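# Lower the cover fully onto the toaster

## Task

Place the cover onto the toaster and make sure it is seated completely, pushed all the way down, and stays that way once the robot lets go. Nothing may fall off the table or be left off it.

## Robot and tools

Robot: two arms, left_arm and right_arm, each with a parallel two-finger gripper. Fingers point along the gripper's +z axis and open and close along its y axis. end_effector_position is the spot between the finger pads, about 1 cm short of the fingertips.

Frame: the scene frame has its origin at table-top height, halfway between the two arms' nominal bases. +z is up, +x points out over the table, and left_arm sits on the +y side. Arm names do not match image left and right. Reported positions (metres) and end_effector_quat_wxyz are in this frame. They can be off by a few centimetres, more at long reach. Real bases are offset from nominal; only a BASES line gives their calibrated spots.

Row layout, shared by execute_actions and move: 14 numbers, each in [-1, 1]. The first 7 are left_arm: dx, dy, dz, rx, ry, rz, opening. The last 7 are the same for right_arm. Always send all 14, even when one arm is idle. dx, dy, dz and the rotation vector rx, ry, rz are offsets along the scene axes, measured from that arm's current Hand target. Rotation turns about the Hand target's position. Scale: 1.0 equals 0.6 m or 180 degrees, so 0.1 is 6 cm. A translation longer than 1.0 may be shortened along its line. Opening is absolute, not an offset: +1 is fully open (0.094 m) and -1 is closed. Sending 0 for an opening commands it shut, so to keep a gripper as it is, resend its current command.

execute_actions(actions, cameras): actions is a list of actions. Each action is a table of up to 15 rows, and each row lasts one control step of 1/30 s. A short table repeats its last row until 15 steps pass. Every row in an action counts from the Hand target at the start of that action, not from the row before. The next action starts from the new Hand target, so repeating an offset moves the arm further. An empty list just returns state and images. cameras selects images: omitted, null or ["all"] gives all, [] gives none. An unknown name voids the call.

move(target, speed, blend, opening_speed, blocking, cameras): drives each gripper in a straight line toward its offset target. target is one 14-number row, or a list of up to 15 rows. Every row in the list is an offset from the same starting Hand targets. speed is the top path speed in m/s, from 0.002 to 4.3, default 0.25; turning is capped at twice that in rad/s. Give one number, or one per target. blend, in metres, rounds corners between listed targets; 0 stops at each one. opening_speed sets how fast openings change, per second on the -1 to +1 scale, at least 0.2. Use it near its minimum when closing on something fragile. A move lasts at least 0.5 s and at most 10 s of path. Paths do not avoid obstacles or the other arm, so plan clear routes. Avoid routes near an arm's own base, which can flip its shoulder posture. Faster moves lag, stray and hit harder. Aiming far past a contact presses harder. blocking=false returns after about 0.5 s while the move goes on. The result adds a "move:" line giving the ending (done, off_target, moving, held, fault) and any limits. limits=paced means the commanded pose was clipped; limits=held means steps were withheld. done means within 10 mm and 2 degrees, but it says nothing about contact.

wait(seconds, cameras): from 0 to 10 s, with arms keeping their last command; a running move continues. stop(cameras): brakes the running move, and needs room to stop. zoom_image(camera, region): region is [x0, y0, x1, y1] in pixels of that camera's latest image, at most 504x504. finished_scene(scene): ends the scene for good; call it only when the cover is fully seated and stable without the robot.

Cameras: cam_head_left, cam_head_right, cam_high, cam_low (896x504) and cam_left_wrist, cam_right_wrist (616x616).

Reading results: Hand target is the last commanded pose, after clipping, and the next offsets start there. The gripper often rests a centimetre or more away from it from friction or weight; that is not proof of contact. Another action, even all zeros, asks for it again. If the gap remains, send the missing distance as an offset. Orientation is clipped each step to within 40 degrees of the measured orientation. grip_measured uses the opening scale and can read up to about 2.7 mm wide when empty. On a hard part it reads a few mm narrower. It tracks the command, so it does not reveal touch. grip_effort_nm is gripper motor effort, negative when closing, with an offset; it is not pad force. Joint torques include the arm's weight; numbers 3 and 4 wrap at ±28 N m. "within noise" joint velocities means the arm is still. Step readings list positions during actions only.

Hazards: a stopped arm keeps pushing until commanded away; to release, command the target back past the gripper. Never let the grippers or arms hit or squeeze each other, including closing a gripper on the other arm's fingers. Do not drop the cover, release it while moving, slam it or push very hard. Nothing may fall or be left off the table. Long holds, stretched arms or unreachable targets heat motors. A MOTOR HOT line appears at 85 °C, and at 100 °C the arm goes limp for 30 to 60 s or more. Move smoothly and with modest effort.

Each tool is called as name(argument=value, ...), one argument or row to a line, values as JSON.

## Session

execute_actions(
  actions=[],
)

Scene clock: 0.00 s.
left_arm: end_effector_position=(+0.8167, +0.4024, +0.3455) grip_measured=+1.000 grip_effort_nm=n/a end_effector_quat_wxyz=(+0.461, -0.430, +0.774, -0.063) | right_arm: end_effector_position=(+0.1964, -0.4644, +0.2507) grip_measured=+1.000 grip_effort_nm=n/a end_effector_quat_wxyz=(-0.002, +0.125, +0.992, +0.026)
Joint positions: left_arm=[0.121 2.185 2.374 -0.807 -0.201 -0.783 0.094] | right_arm=[-0.96 1.164 1.053 -1.499 -0.034 -0.672 0.094]
Joint velocities: within noise
Joint torques (N m): no reading
Heat: left arm: hottest elbow 33 °C; right arm: hottest elbow 32 °C.
Hand target: left_arm +0.8174, +0.4026, +0.3706; +0.478, -0.427, +0.764, -0.070 | right_arm +0.2003, -0.4695, +0.2586; +0.006, +0.125, +0.992, +0.018
Tool commands: left_gripper/opening=+1.0 right_gripper/opening=+1.0

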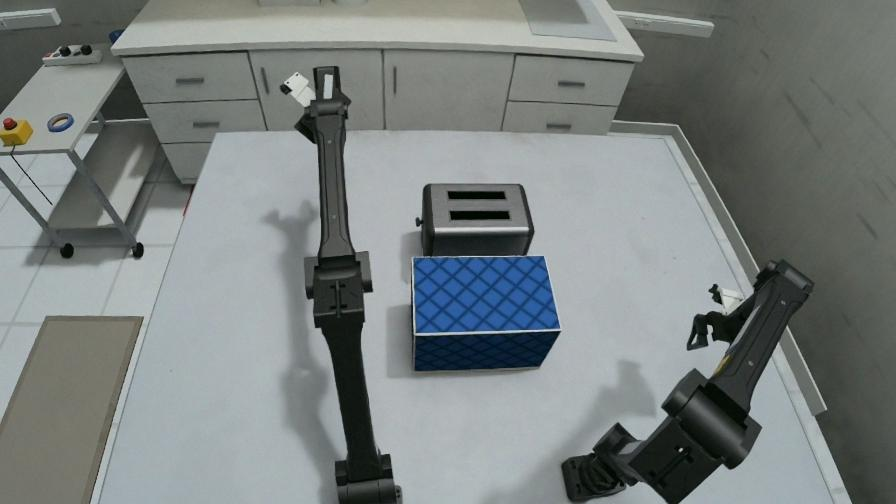

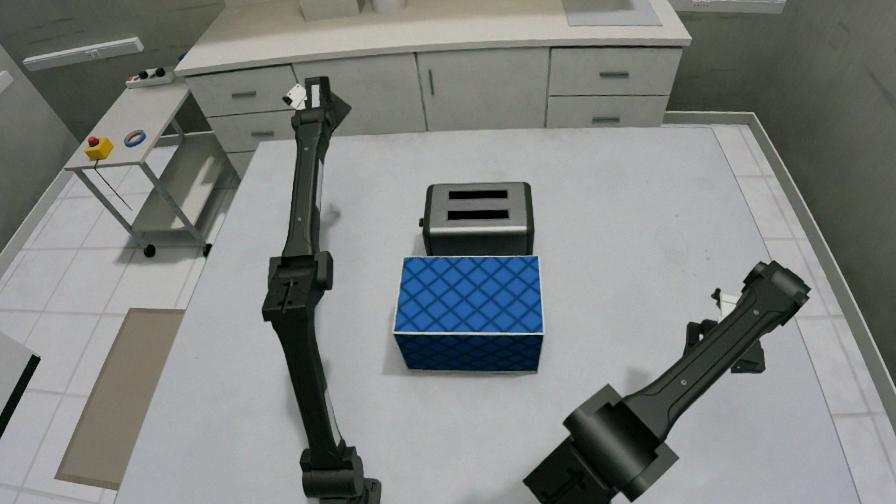

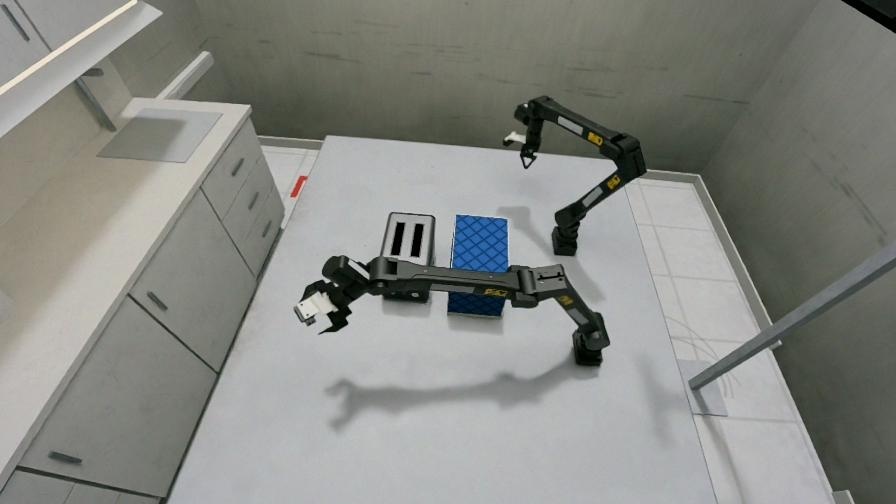

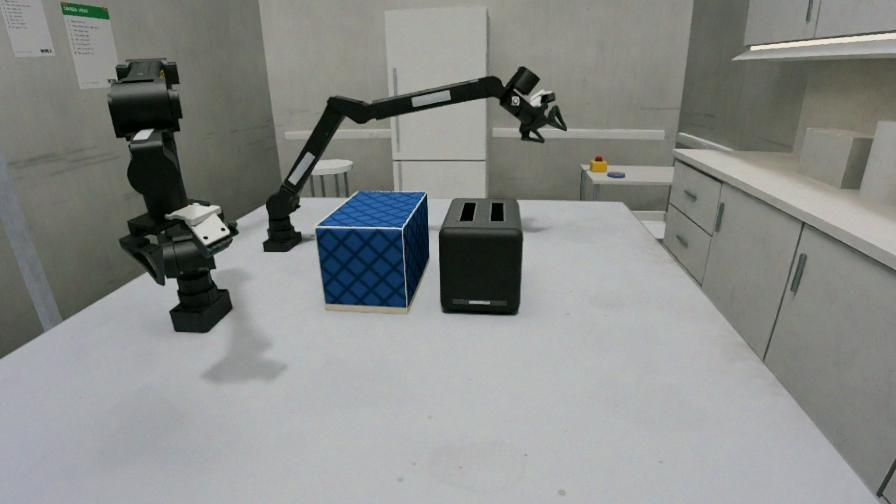

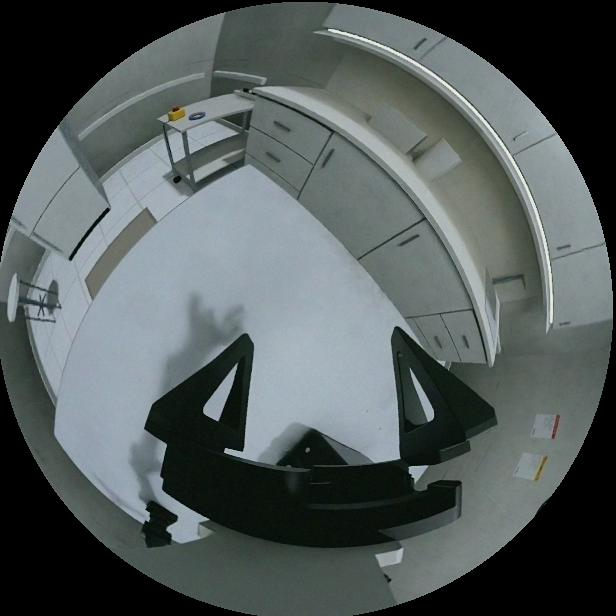

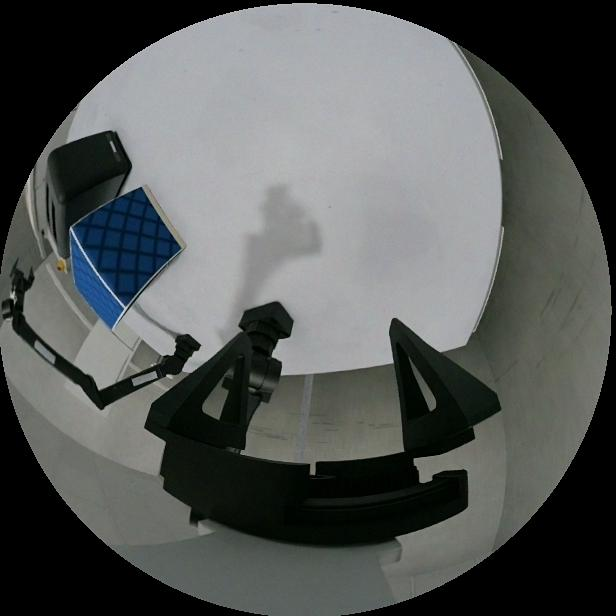

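move(
  target=[
    [-0.5,-0.3,0,0.169,0.126,-0.367,-1,0,0,0,0,0,0,-1],
  ],
  speed=0.5,
  cameras=[],
)

Scene clock: 14.77 s.
left_arm: end_effector_position=(+0.5219, +0.2293, +0.3607) grip_measured=-0.988 grip_effort_nm=-0.642 end_effector_quat_wxyz=(+0.298, +0.167, +0.939, -0.045) | right_arm: end_effector_position=(+0.1964, -0.4644, +0.2507) grip_measured=-0.996 grip_effort_nm=-0.242 end_effector_quat_wxyz=(-0.002, +0.125, +0.992, +0.026)
Joint positions: left_arm=[-0.001 1.46 1.553 -1.076 0.187 0.299 0.001] | right_arm=[-0.96 1.164 1.053 -1.499 -0.034 -0.672 0]
Joint torques (N m): left_arm=[-1.03 -15.91 8.38 0.47 0.15 0.16] | right_arm=[-0.91 -5.42 10.77 0.09 -0.05 0.12]
Heat: left arm: hottest elbow 37 °C; right arm: hottest elbow 34 °C.
Hand target: left_arm +0.5174, +0.2227, +0.3705; +0.304, +0.178, +0.935, -0.044 | right_arm +0.2003, -0.4695, +0.2586; +0.006, +0.125, +0.992, +0.018
Off the commanded pose: left_arm 0.013 m, 1 deg | right_arm 0.010 m, 1 deg.
move: off_target (left_arm)
No camera images: "cameras" was empty.

move(
  target=[
    [-0.312,-0.35,-0.05,0.169,0.126,-0.368,-1,0,0,0,0,0,0,-1],
  ],
  speed=0.4,
  cameras=["cam_left_wrist","cam_head_left","cam_low"],
)

Scene clock: 21.40 s.
left_arm: end_effector_position=(+0.3233, +0.0211, +0.3275) grip_measured=-0.988 grip_effort_nm=-0.652 end_effector_quat_wxyz=(+0.006, +0.701, +0.713, +0.000) | right_arm: end_effector_position=(+0.1964, -0.4644, +0.2507) grip_measured=-0.996 grip_effort_nm=-0.237 end_effector_quat_wxyz=(-0.002, +0.125, +0.992, +0.026)
Joint positions: left_arm=[-0.583 1.475 1.596 -1.68 0.003 0.975 0.001] | right_arm=[-0.96 1.164 1.053 -1.499 -0.034 -0.672 0]
Joint torques (N m): left_arm=[-0.73 -12.22 10.45 -0.35 -0.04 0.17] | right_arm=[-1.08 -5.6 10.76 0.12 -0.05 0.11]
Heat: left arm: hottest elbow 37 °C; right arm: hottest elbow 34 °C.
Hand target: left_arm +0.3302, +0.0127, +0.3405; -0.001, +0.708, +0.706, +0.000 | right_arm +0.2003, -0.4695, +0.2586; +0.006, +0.125, +0.992, +0.018
Off the commanded pose: left_arm 0.017 m, 1 deg | right_arm 0.010 m, 1 deg.
joint sent to its limit (left arm) — joint 4 (wrist pitch), lower limit. The joint targets still meet the commanded pose.
move: off_target (left_arm)
Images, in order (width x height): cam_head_left 896x504, cam_low 896x504, cam_left_wrist 616x616.

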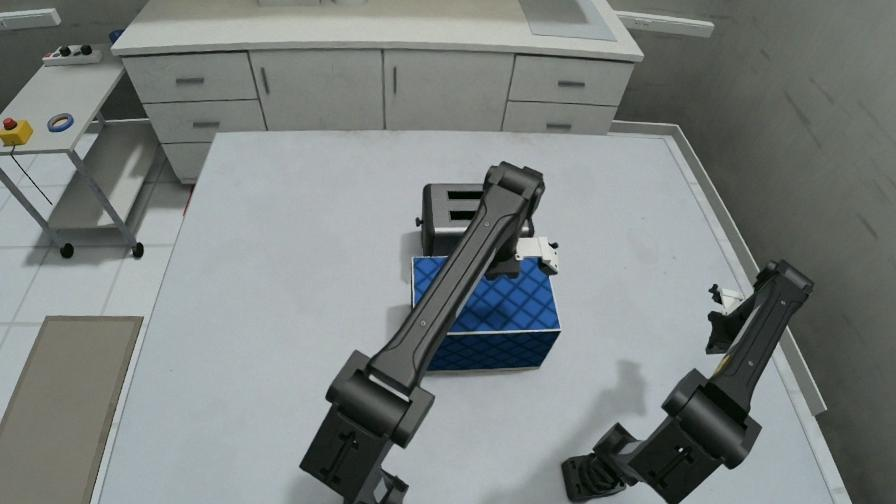

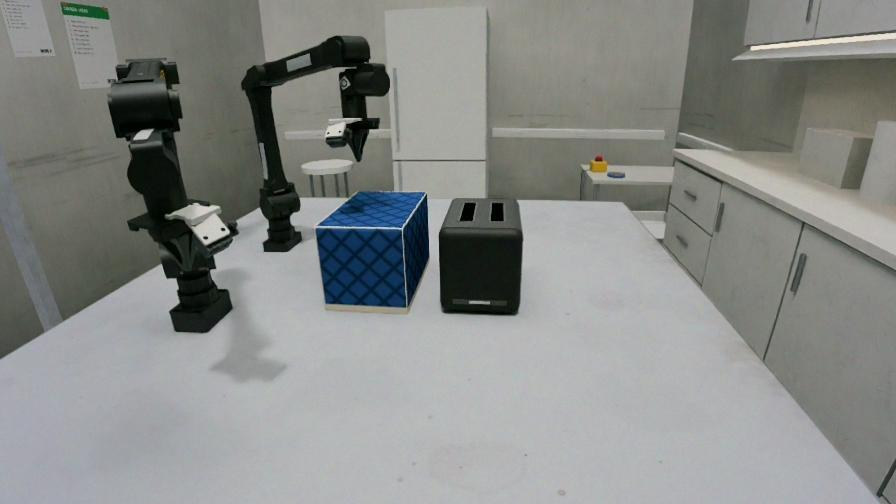

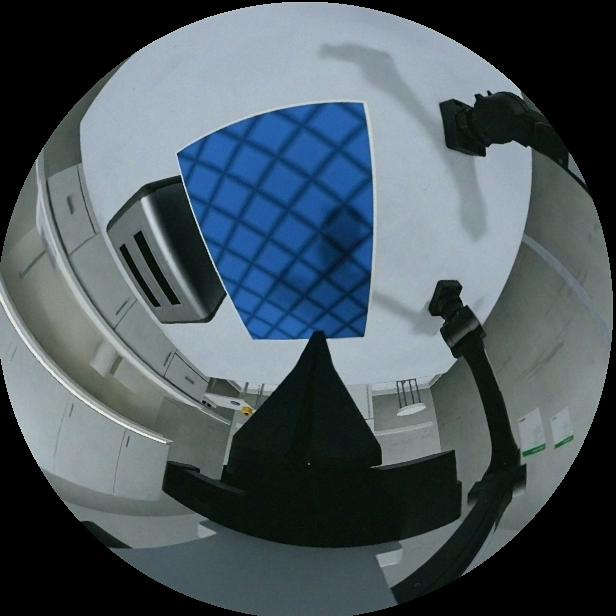

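move(
  target=[
    [0.02,-0.02,-0.2,0,0,0,-1,0,0,0,0,0,0,-1],
    [0.02,-0.02,-0.275,0,0,0,-1,0,0,0,0,0,0,-1],
    [-0.1,-0.02,-0.275,0,0,0,-1,0,0,0,0,0,0,-1],
    [-0.1,-0.02,0.0,0,0,0,-1,0,0,0,0,0,0,-1],
  ],
  speed=0.12,
  cameras=["cam_left_wrist","cam_head_left","cam_low"],
)

Scene clock: 30.50 s.
left_arm: end_effector_position=(+0.2697, +0.0086, +0.3146) grip_measured=-0.988 grip_effort_nm=-0.647 end_effector_quat_wxyz=(-0.013, +0.706, +0.708, -0.001) | right_arm: end_effector_position=(+0.1964, -0.4644, +0.2507) grip_measured=-0.996 grip_effort_nm=-0.237 end_effector_quat_wxyz=(-0.002, +0.125, +0.992, +0.026)
Joint positions: left_arm=[-0.684 1.401 1.485 -1.68 0 0.89 0.001] | right_arm=[-0.96 1.164 1.053 -1.499 -0.034 -0.672 0]
Joint torques (N m): left_arm=[-1.2 -13.68 10.63 -0.4 0.08 -0.03] | right_arm=[-0.85 -5.54 10.8 0.08 -0.05 0.11]
Heat: left arm: hottest elbow 38 °C; right arm: hottest elbow 34 °C.
Hand target: left_arm +0.2700, +0.0007, +0.3405; -0.001, +0.708, +0.706, +0.000 | right_arm +0.2003, -0.4695, +0.2586; +0.006, +0.125, +0.992, +0.018
Off the commanded pose: left_arm 0.027 m, 1 deg | right_arm 0.010 m, 1 deg.
joint sent to its limit (left arm) — joint 4 (wrist pitch), lower limit. The joint targets still meet the commanded pose.
move: off_target (left_arm)
Images, in order (width x height): cam_head_left 896x504, cam_low 896x504, cam_left_wrist 616x616.

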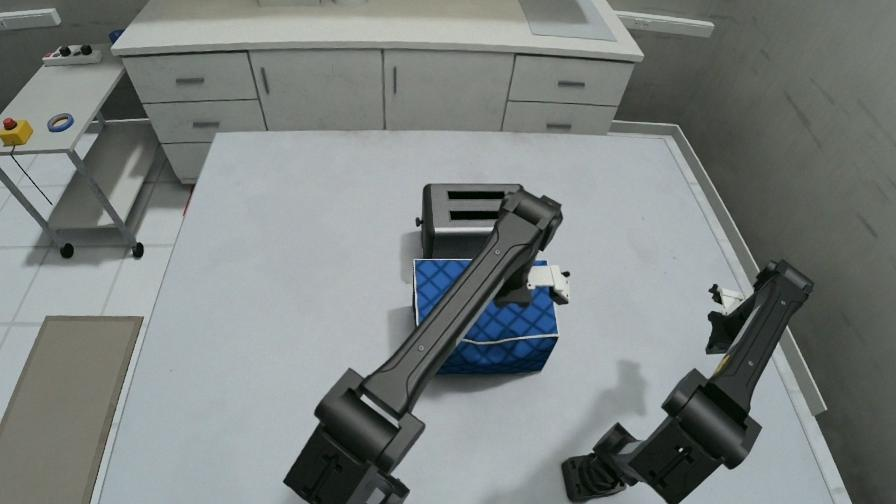

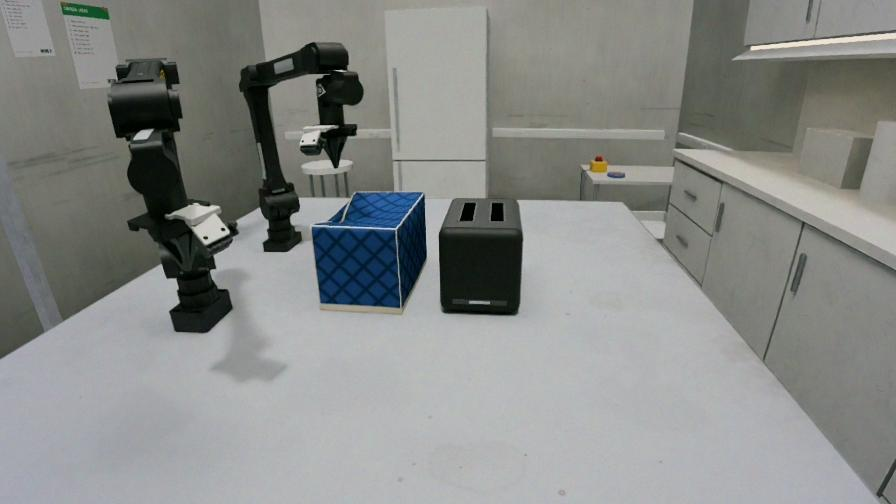

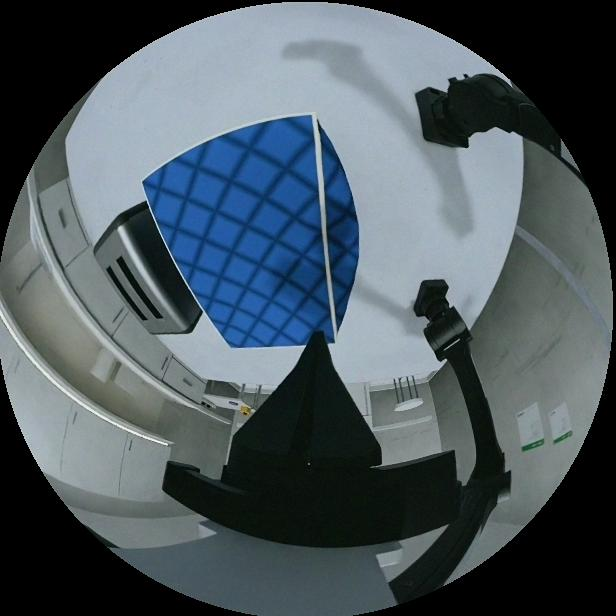

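move(
  target=[
    [0.26,0.0,-0.12,0,0,0,0.3,0,0,0,0,0,0,-1],
  ],
  speed=0.2,
  cameras=["cam_left_wrist","cam_head_left","cam_low"],
)

zoom_image(
  camera="cam_low",
  region=[280, 100, 560, 340],
)

Scene clock: 39.30 s.
left_arm: end_effector_position=(+0.4106, +0.0033, +0.2576) grip_measured=+0.298 grip_effort_nm=0.110 end_effector_quat_wxyz=(-0.018, +0.707, +0.707, -0.005) | right_arm: end_effector_position=(+0.1964, -0.4644, +0.2507) grip_measured=-0.996 grip_effort_nm=-0.252 end_effector_quat_wxyz=(-0.002, +0.125, +0.992, +0.026)
Joint positions: left_arm=[-0.521 1.722 1.709 -1.595 0 1.056 0.061] | right_arm=[-0.96 1.164 1.053 -1.499 -0.034 -0.672 0]
Joint torques (N m): left_arm=[0.26 -16.38 10.44 -0.08 0.05 0.18] | right_arm=[-0.85 -5.54 10.77 0.1 -0.04 0.11]
Heat: left arm: hottest elbow 39 °C; right arm: hottest elbow 35 °C.
Hand target: left_arm +0.4262, +0.0007, +0.2686; +0.000, +0.708, +0.706, +0.000 | right_arm +0.2003, -0.4695, +0.2586; +0.006, +0.125, +0.992, +0.018
Off the commanded pose: left_arm 0.019 m, 2 deg | right_arm 0.010 m, 1 deg.
move: off_target (left_arm)
Images, in order (width x height): cam_head_left 896x504, cam_low 896x504, cam_left_wrist 616x616.

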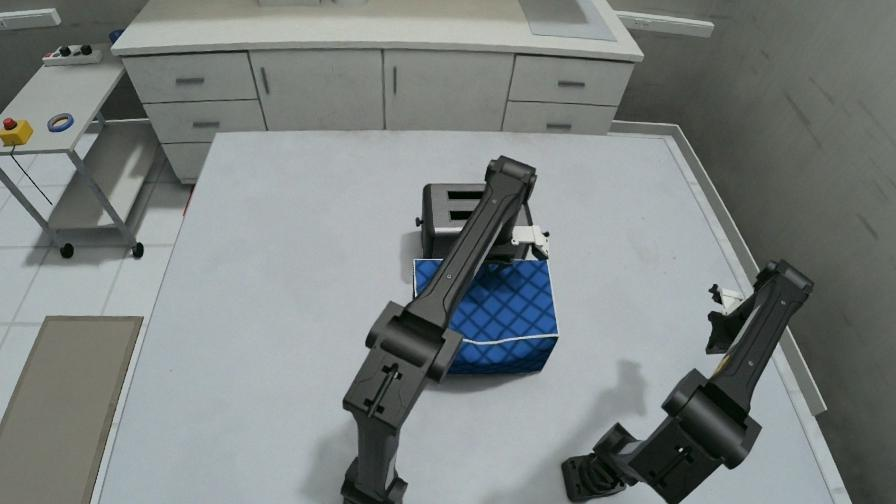

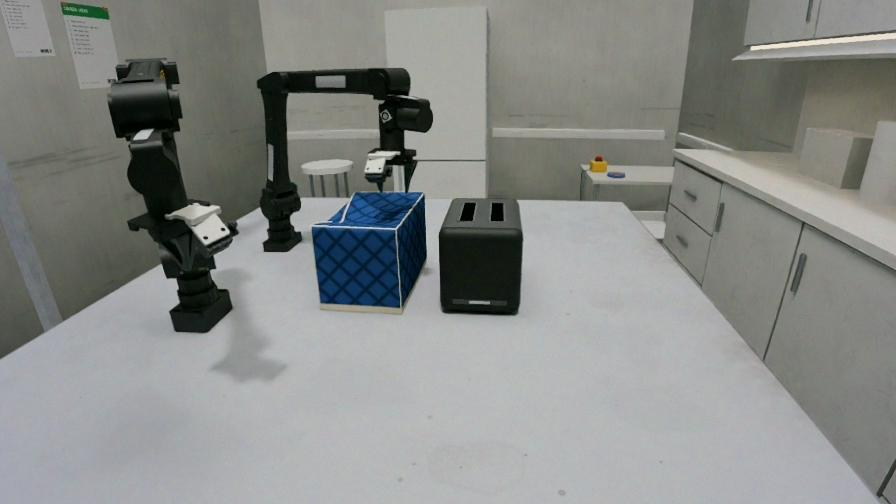

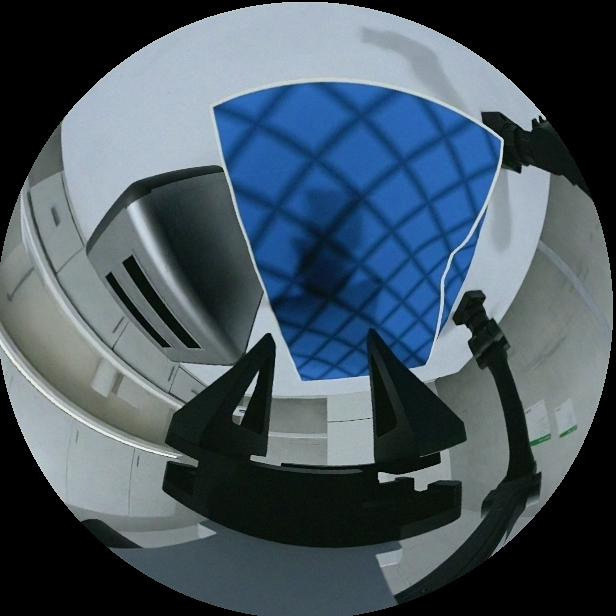

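Scaled by 1.800.

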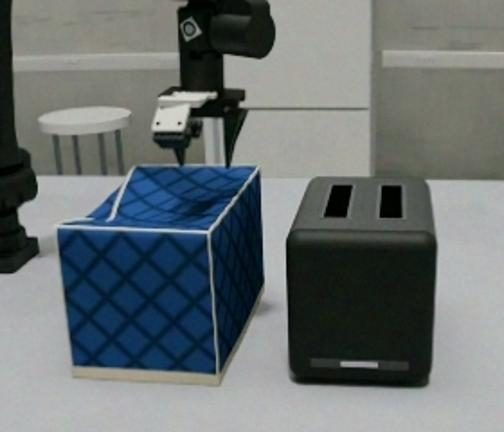

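execute_actions(
  actions=[],
  cameras=["cam_head_right","cam_high","cam_head_left"],
)

zoom_image(
  camera="cam_high",
  region=[360, 130, 560, 330],
)

zoom_image(
  camera="cam_head_right",
  region=[370, 170, 570, 390],
)

Scene clock: 49.37 s.
left_arm: end_effector_position=(+0.4106, +0.0033, +0.2576) grip_measured=+0.298 grip_effort_nm=0.110 end_effector_quat_wxyz=(-0.018, +0.708, +0.706, -0.005) | right_arm: end_effector_position=(+0.1964, -0.4644, +0.2507) grip_measured=-0.996 grip_effort_nm=-0.237 end_effector_quat_wxyz=(-0.002, +0.125, +0.992, +0.026)
Joint positions: left_arm=[-0.521 1.722 1.709 -1.595 0 1.057 0.061] | right_arm=[-0.96 1.164 1.053 -1.499 -0.034 -0.672 0]
Joint velocities: within noise
Joint torques (N m): left_arm=[0.91 -16.73 10.56 -0.01 0.09 0.15] | right_arm=[-0.91 -5.54 10.74 0.09 -0.04 0.11]
Heat: left arm: hottest elbow 39 °C; right arm: hottest elbow 35 °C.
Hand target: left_arm +0.4262, +0.0007, +0.2686; +0.000, +0.708, +0.706, +0.000 | right_arm +0.2003, -0.4695, +0.2586; +0.006, +0.125, +0.992, +0.018
Tool commands: left_gripper/opening=+0.3 right_gripper/opening=-1.0
Off the commanded pose: left_arm 0.019 m, 2 deg | right_arm 0.010 m, 1 deg.
Images, in order (width x height): cam_head_left 896x504, cam_head_right 896x504, cam_high 896x504.

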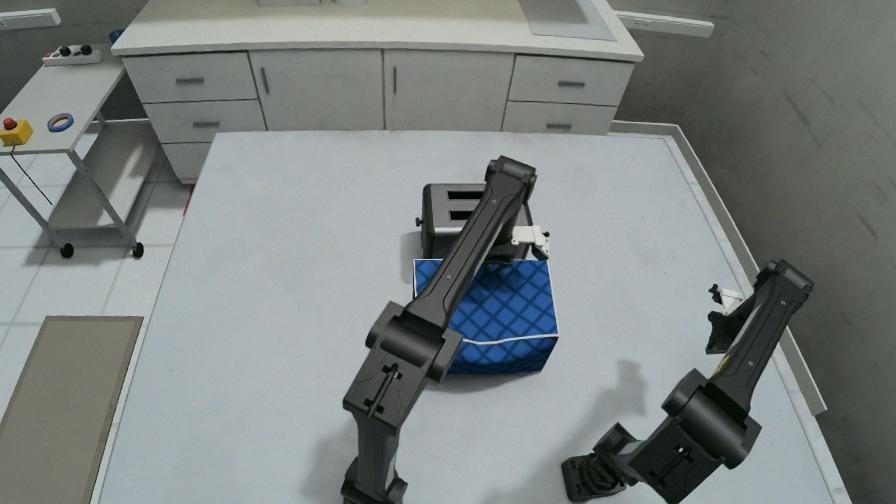

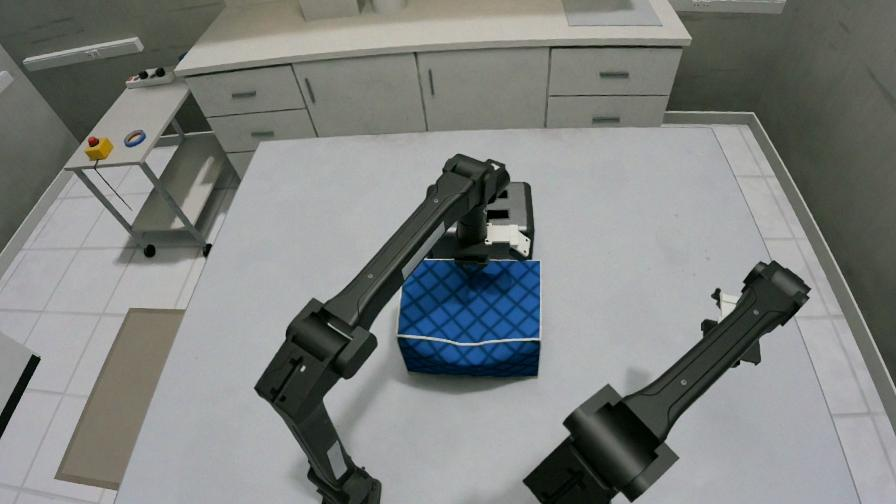

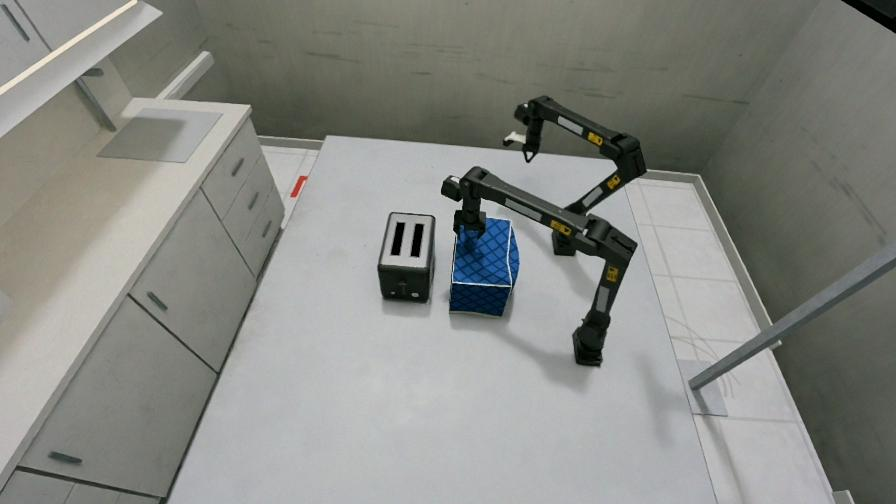

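Scaled by 2.520.

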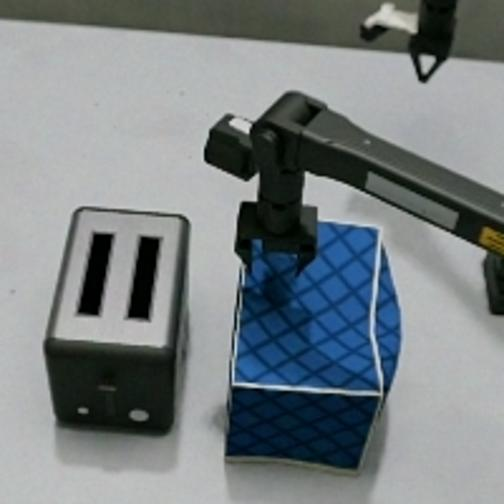

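Scaled by 2.291.

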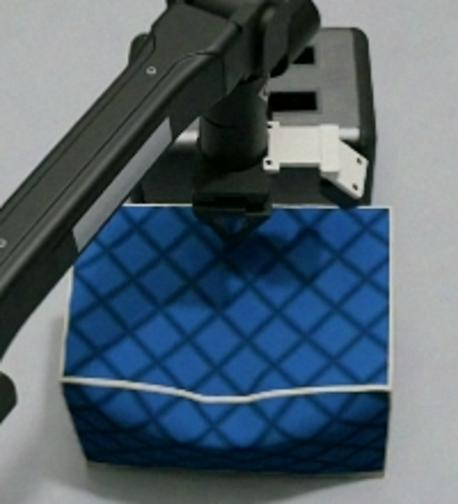

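move(
  target=[
    [0.037,0.015,-0.04,0,0,0,0.35,0,0,0,0,0,0,-1],
  ],
  speed=0.12,
  cameras=["cam_left_wrist","cam_high","cam_low"],
)

zoom_image(
  camera="cam_high",
  region=[360, 130, 560, 330],
)

zoom_image(
  camera="cam_low",
  region=[280, 100, 560, 340],
)

Scene clock: 58.07 s.
left_arm: end_effector_position=(+0.4313, +0.0121, +0.2351) grip_measured=+0.348 grip_effort_nm=0.120 end_effector_quat_wxyz=(-0.020, +0.707, +0.706, -0.006) | right_arm: end_effector_position=(+0.1964, -0.4644, +0.2507) grip_measured=-0.996 grip_effort_nm=-0.242 end_effector_quat_wxyz=(-0.002, +0.125, +0.992, +0.026)
Joint positions: left_arm=[-0.487 1.766 1.709 -1.556 0 1.09 0.063] | right_arm=[-0.96 1.164 1.053 -1.499 -0.034 -0.672 0]
Joint torques (N m): left_arm=[0.38 -17.49 10.24 0.18 0.08 0.17] | right_arm=[-0.91 -5.48 10.77 0.05 -0.04 0.12]
Heat: left arm: hottest elbow 40 °C; right arm: hottest elbow 36 °C.
Hand target: left_arm +0.4484, +0.0097, +0.2447; +0.000, +0.708, +0.706, +0.000 | right_arm +0.2003, -0.4695, +0.2586; +0.006, +0.125, +0.992, +0.018
Off the commanded pose: left_arm 0.020 m, 2 deg | right_arm 0.010 m, 1 deg.
move: off_target (left_arm)
Images, in order (width x height): cam_high 896x504, cam_low 896x504, cam_left_wrist 616x616.

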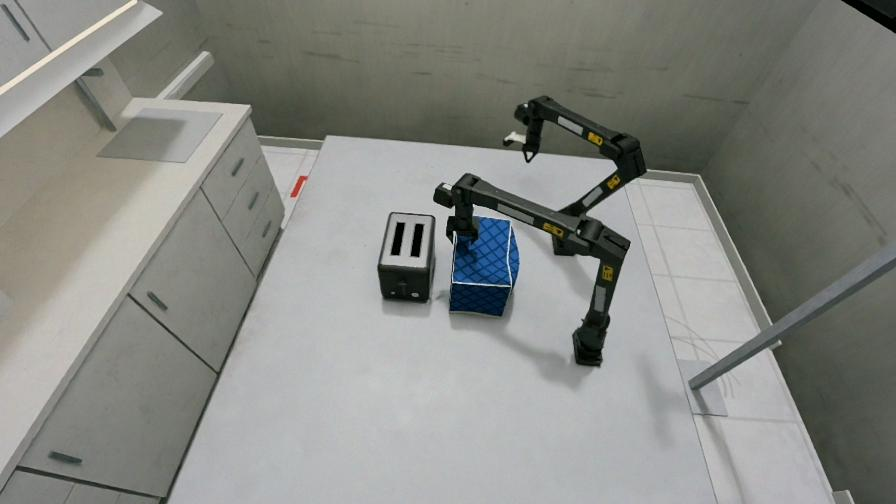

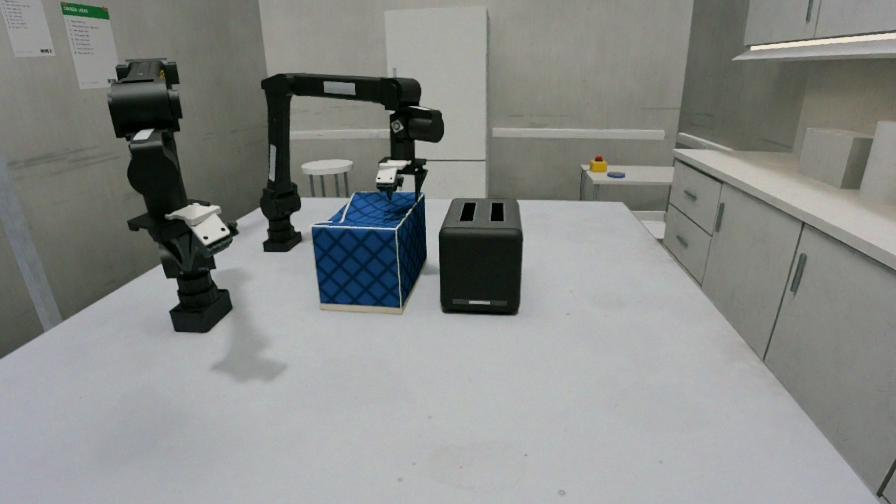

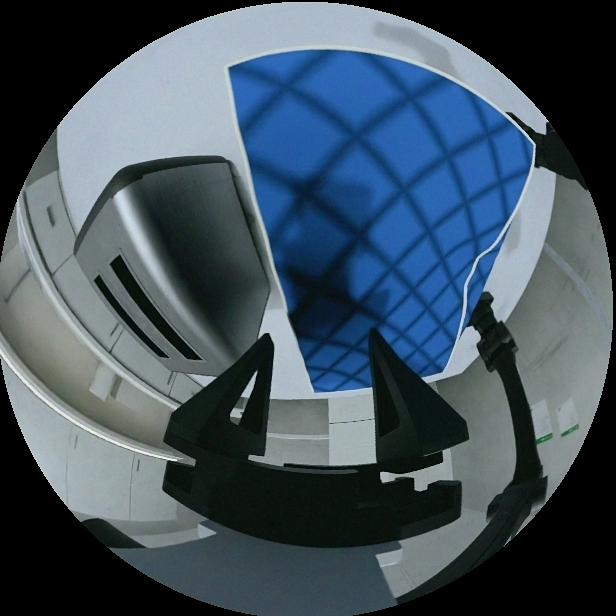

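Scaled by 2.520.

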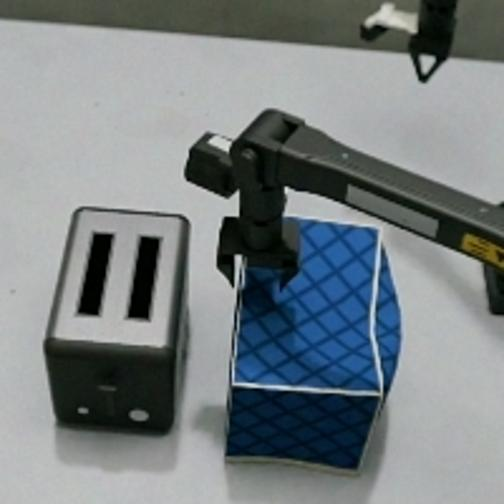

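Scaled by 1.800.

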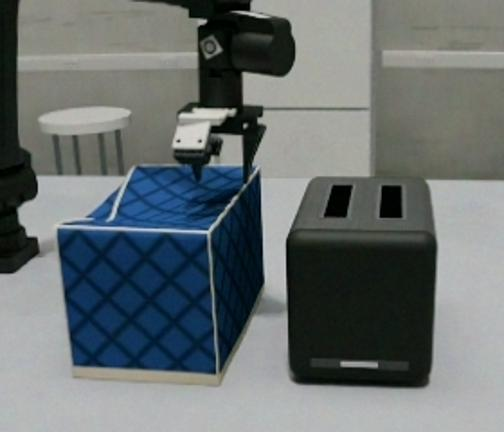

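move(
  target=[
    [0.022,0.0,0,0,0,0,0.35,0,0,0,0,0,0,-1],
    [0.022,0.0,-0.1,0,0,0,0.35,0,0,0,0,0,0,-1],
  ],
  speed=0.06,
  cameras=["cam_left_wrist","cam_high","cam_low"],
)

zoom_image(
  camera="cam_low",
  region=[280, 100, 560, 340],
)

Scene clock: 74.10 s.
left_arm: end_effector_position=(+0.4534, +0.0051, +0.1957) grip_measured=+0.348 grip_effort_nm=0.110 end_effector_quat_wxyz=(+0.003, +0.709, +0.705, +0.001) | right_arm: end_effector_position=(+0.1964, -0.4644, +0.2507) grip_measured=-0.996 grip_effort_nm=-0.237 end_effector_quat_wxyz=(-0.002, +0.125, +0.992, +0.026)
Joint positions: left_arm=[-0.48 1.807 1.663 -1.421 0 1.102 0.063] | right_arm=[-0.96 1.164 1.053 -1.499 -0.034 -0.672 0]
Joint torques (N m): left_arm=[0.85 -17.32 7.31 0.38 0.07 0.16] | right_arm=[-1.08 -5.71 10.8 0.1 -0.04 0.12]
Heat: left arm: hottest elbow 40 °C; right arm: hottest elbow 36 °C.
Hand target: left_arm +0.4615, +0.0096, +0.1846; +0.000, +0.708, +0.706, +0.000 | right_arm +0.2003, -0.4695, +0.2586; +0.006, +0.125, +0.992, +0.018
Off the commanded pose: left_arm 0.014 m, 0 deg | right_arm 0.010 m, 1 deg.
move: off_target (left_arm)
Images, in order (width x height): cam_high 896x504, cam_low 896x504, cam_left_wrist 616x616.

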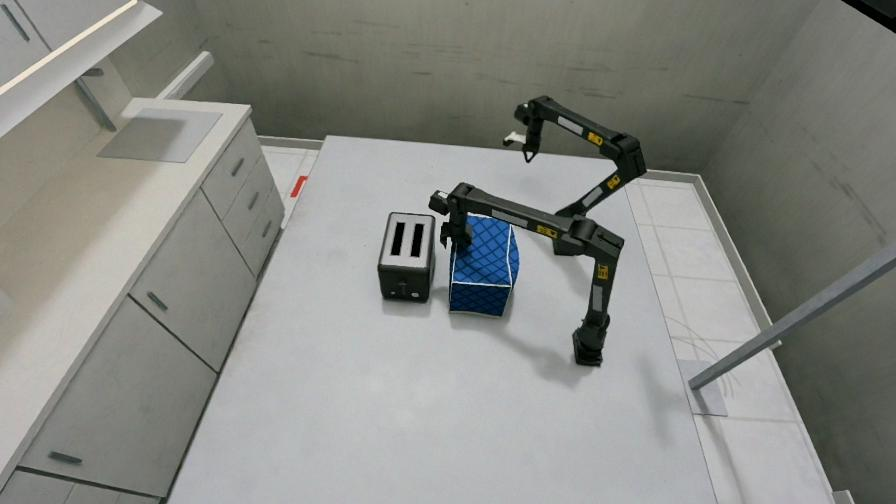

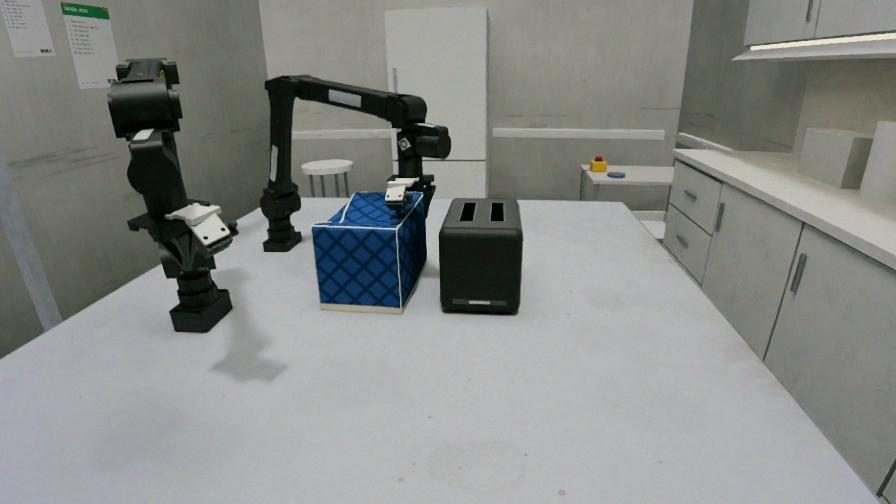

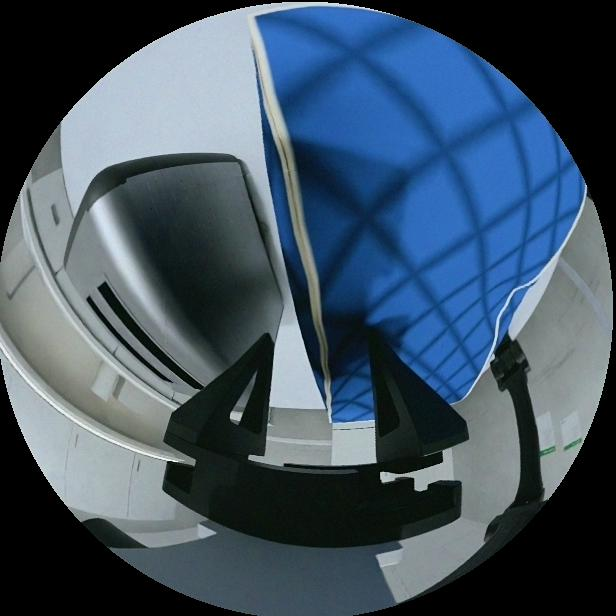

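Scaled by 1.800.

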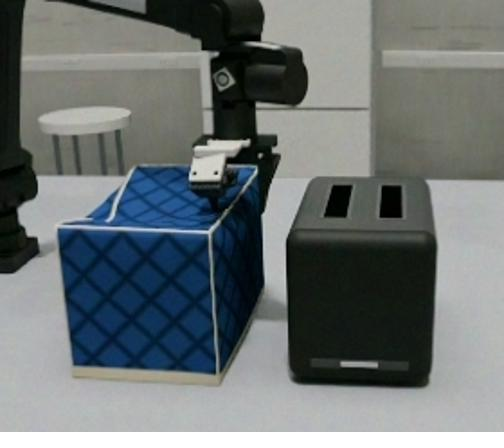

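move(
  target=[
    [-0.01,0.0,-0.045,0,0,0,0.35,0,0,0,0,0,0,-1],
  ],
  speed=0.06,
  cameras=[],
)

move(
  target=[
    [0,0,0,0,0,0,-1,0,0,0,0,0,0,-1],
  ],
  opening_speed=1.0,
  cameras=["cam_left_wrist","cam_low"],
)

Scene clock: 80.60 s.
left_arm: end_effector_position=(+0.4509, +0.0064, +0.1710) grip_measured=+0.348 grip_effort_nm=0.110 end_effector_quat_wxyz=(+0.006, +0.709, +0.705, +0.002) | right_arm: end_effector_position=(+0.1964, -0.4644, +0.2507) grip_measured=-0.996 grip_effort_nm=-0.247 end_effector_quat_wxyz=(-0.002, +0.125, +0.992, +0.026)
Joint positions: left_arm=[-0.48 1.807 1.597 -1.349 0 1.102 0.063] | right_arm=[-0.96 1.164 1.053 -1.499 -0.034 -0.672 0]
Joint torques (N m): left_arm=[0.79 -17.14 6.75 0.42 0.09 0.12] | right_arm=[-0.91 -5.48 10.77 0.09 -0.04 0.11]
Heat: left arm: hottest elbow 41 °C; right arm: hottest elbow 36 °C.
Hand target: left_arm +0.4554, +0.0097, +0.1576; -0.001, +0.708, +0.706, +0.000 | right_arm +0.2003, -0.4695, +0.2586; +0.006, +0.125, +0.992, +0.018
Off the commanded pose: left_arm 0.015 m, 1 deg | right_arm 0.010 m, 1 deg.
move: off_target (left_arm)
No camera images: "cameras" was empty.

Scene clock: 82.17 s.
left_arm: end_effector_position=(+0.4506, +0.0065, +0.1696) grip_measured=-0.916 grip_effort_nm=-0.955 end_effector_quat_wxyz=(+0.006, +0.709, +0.705, +0.002) | right_arm: end_effector_position=(+0.1964, -0.4644, +0.2507) grip_measured=-0.996 grip_effort_nm=-0.247 end_effector_quat_wxyz=(-0.002, +0.125, +0.992, +0.026)
Joint positions: left_arm=[-0.48 1.807 1.593 -1.345 0 1.102 0.004] | right_arm=[-0.96 1.164 1.053 -1.499 -0.034 -0.672 0]
Joint torques (N m): left_arm=[0.5 -17.55 7.09 0.29 0.11 0.1] | right_arm=[-1.14 -5.6 10.74 0.06 -0.05 0.12]
Heat: left arm: hottest elbow 40 °C; right arm: hottest elbow 36 °C.
Hand target: left_arm +0.4555, +0.0096, +0.1576; +0.000, +0.708, +0.706, +0.000 | right_arm +0.2003, -0.4695, +0.2586; +0.006, +0.125, +0.992, +0.018
Off the commanded pose: left_arm 0.013 m, 1 deg | right_arm 0.010 m, 1 deg.
move: off_target (left_arm)
Images, in order (width x height): cam_low 896x504, cam_left_wrist 616x616.

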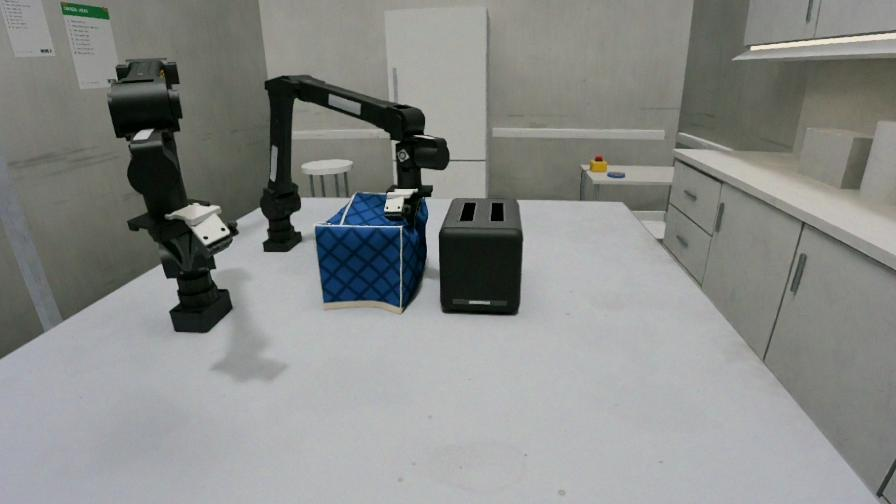

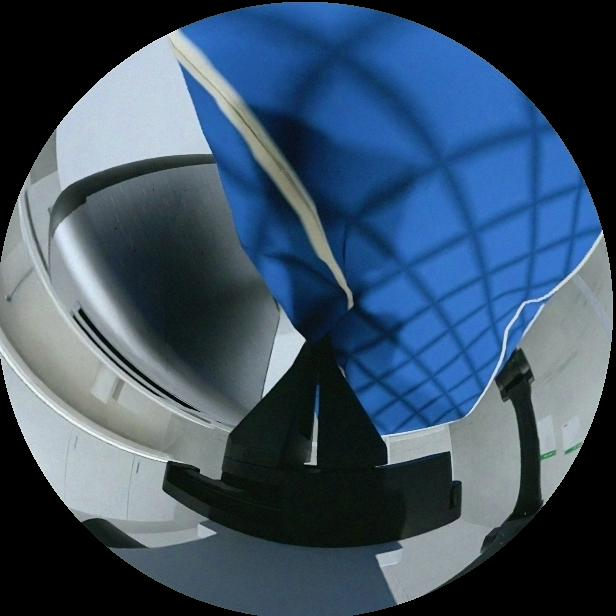

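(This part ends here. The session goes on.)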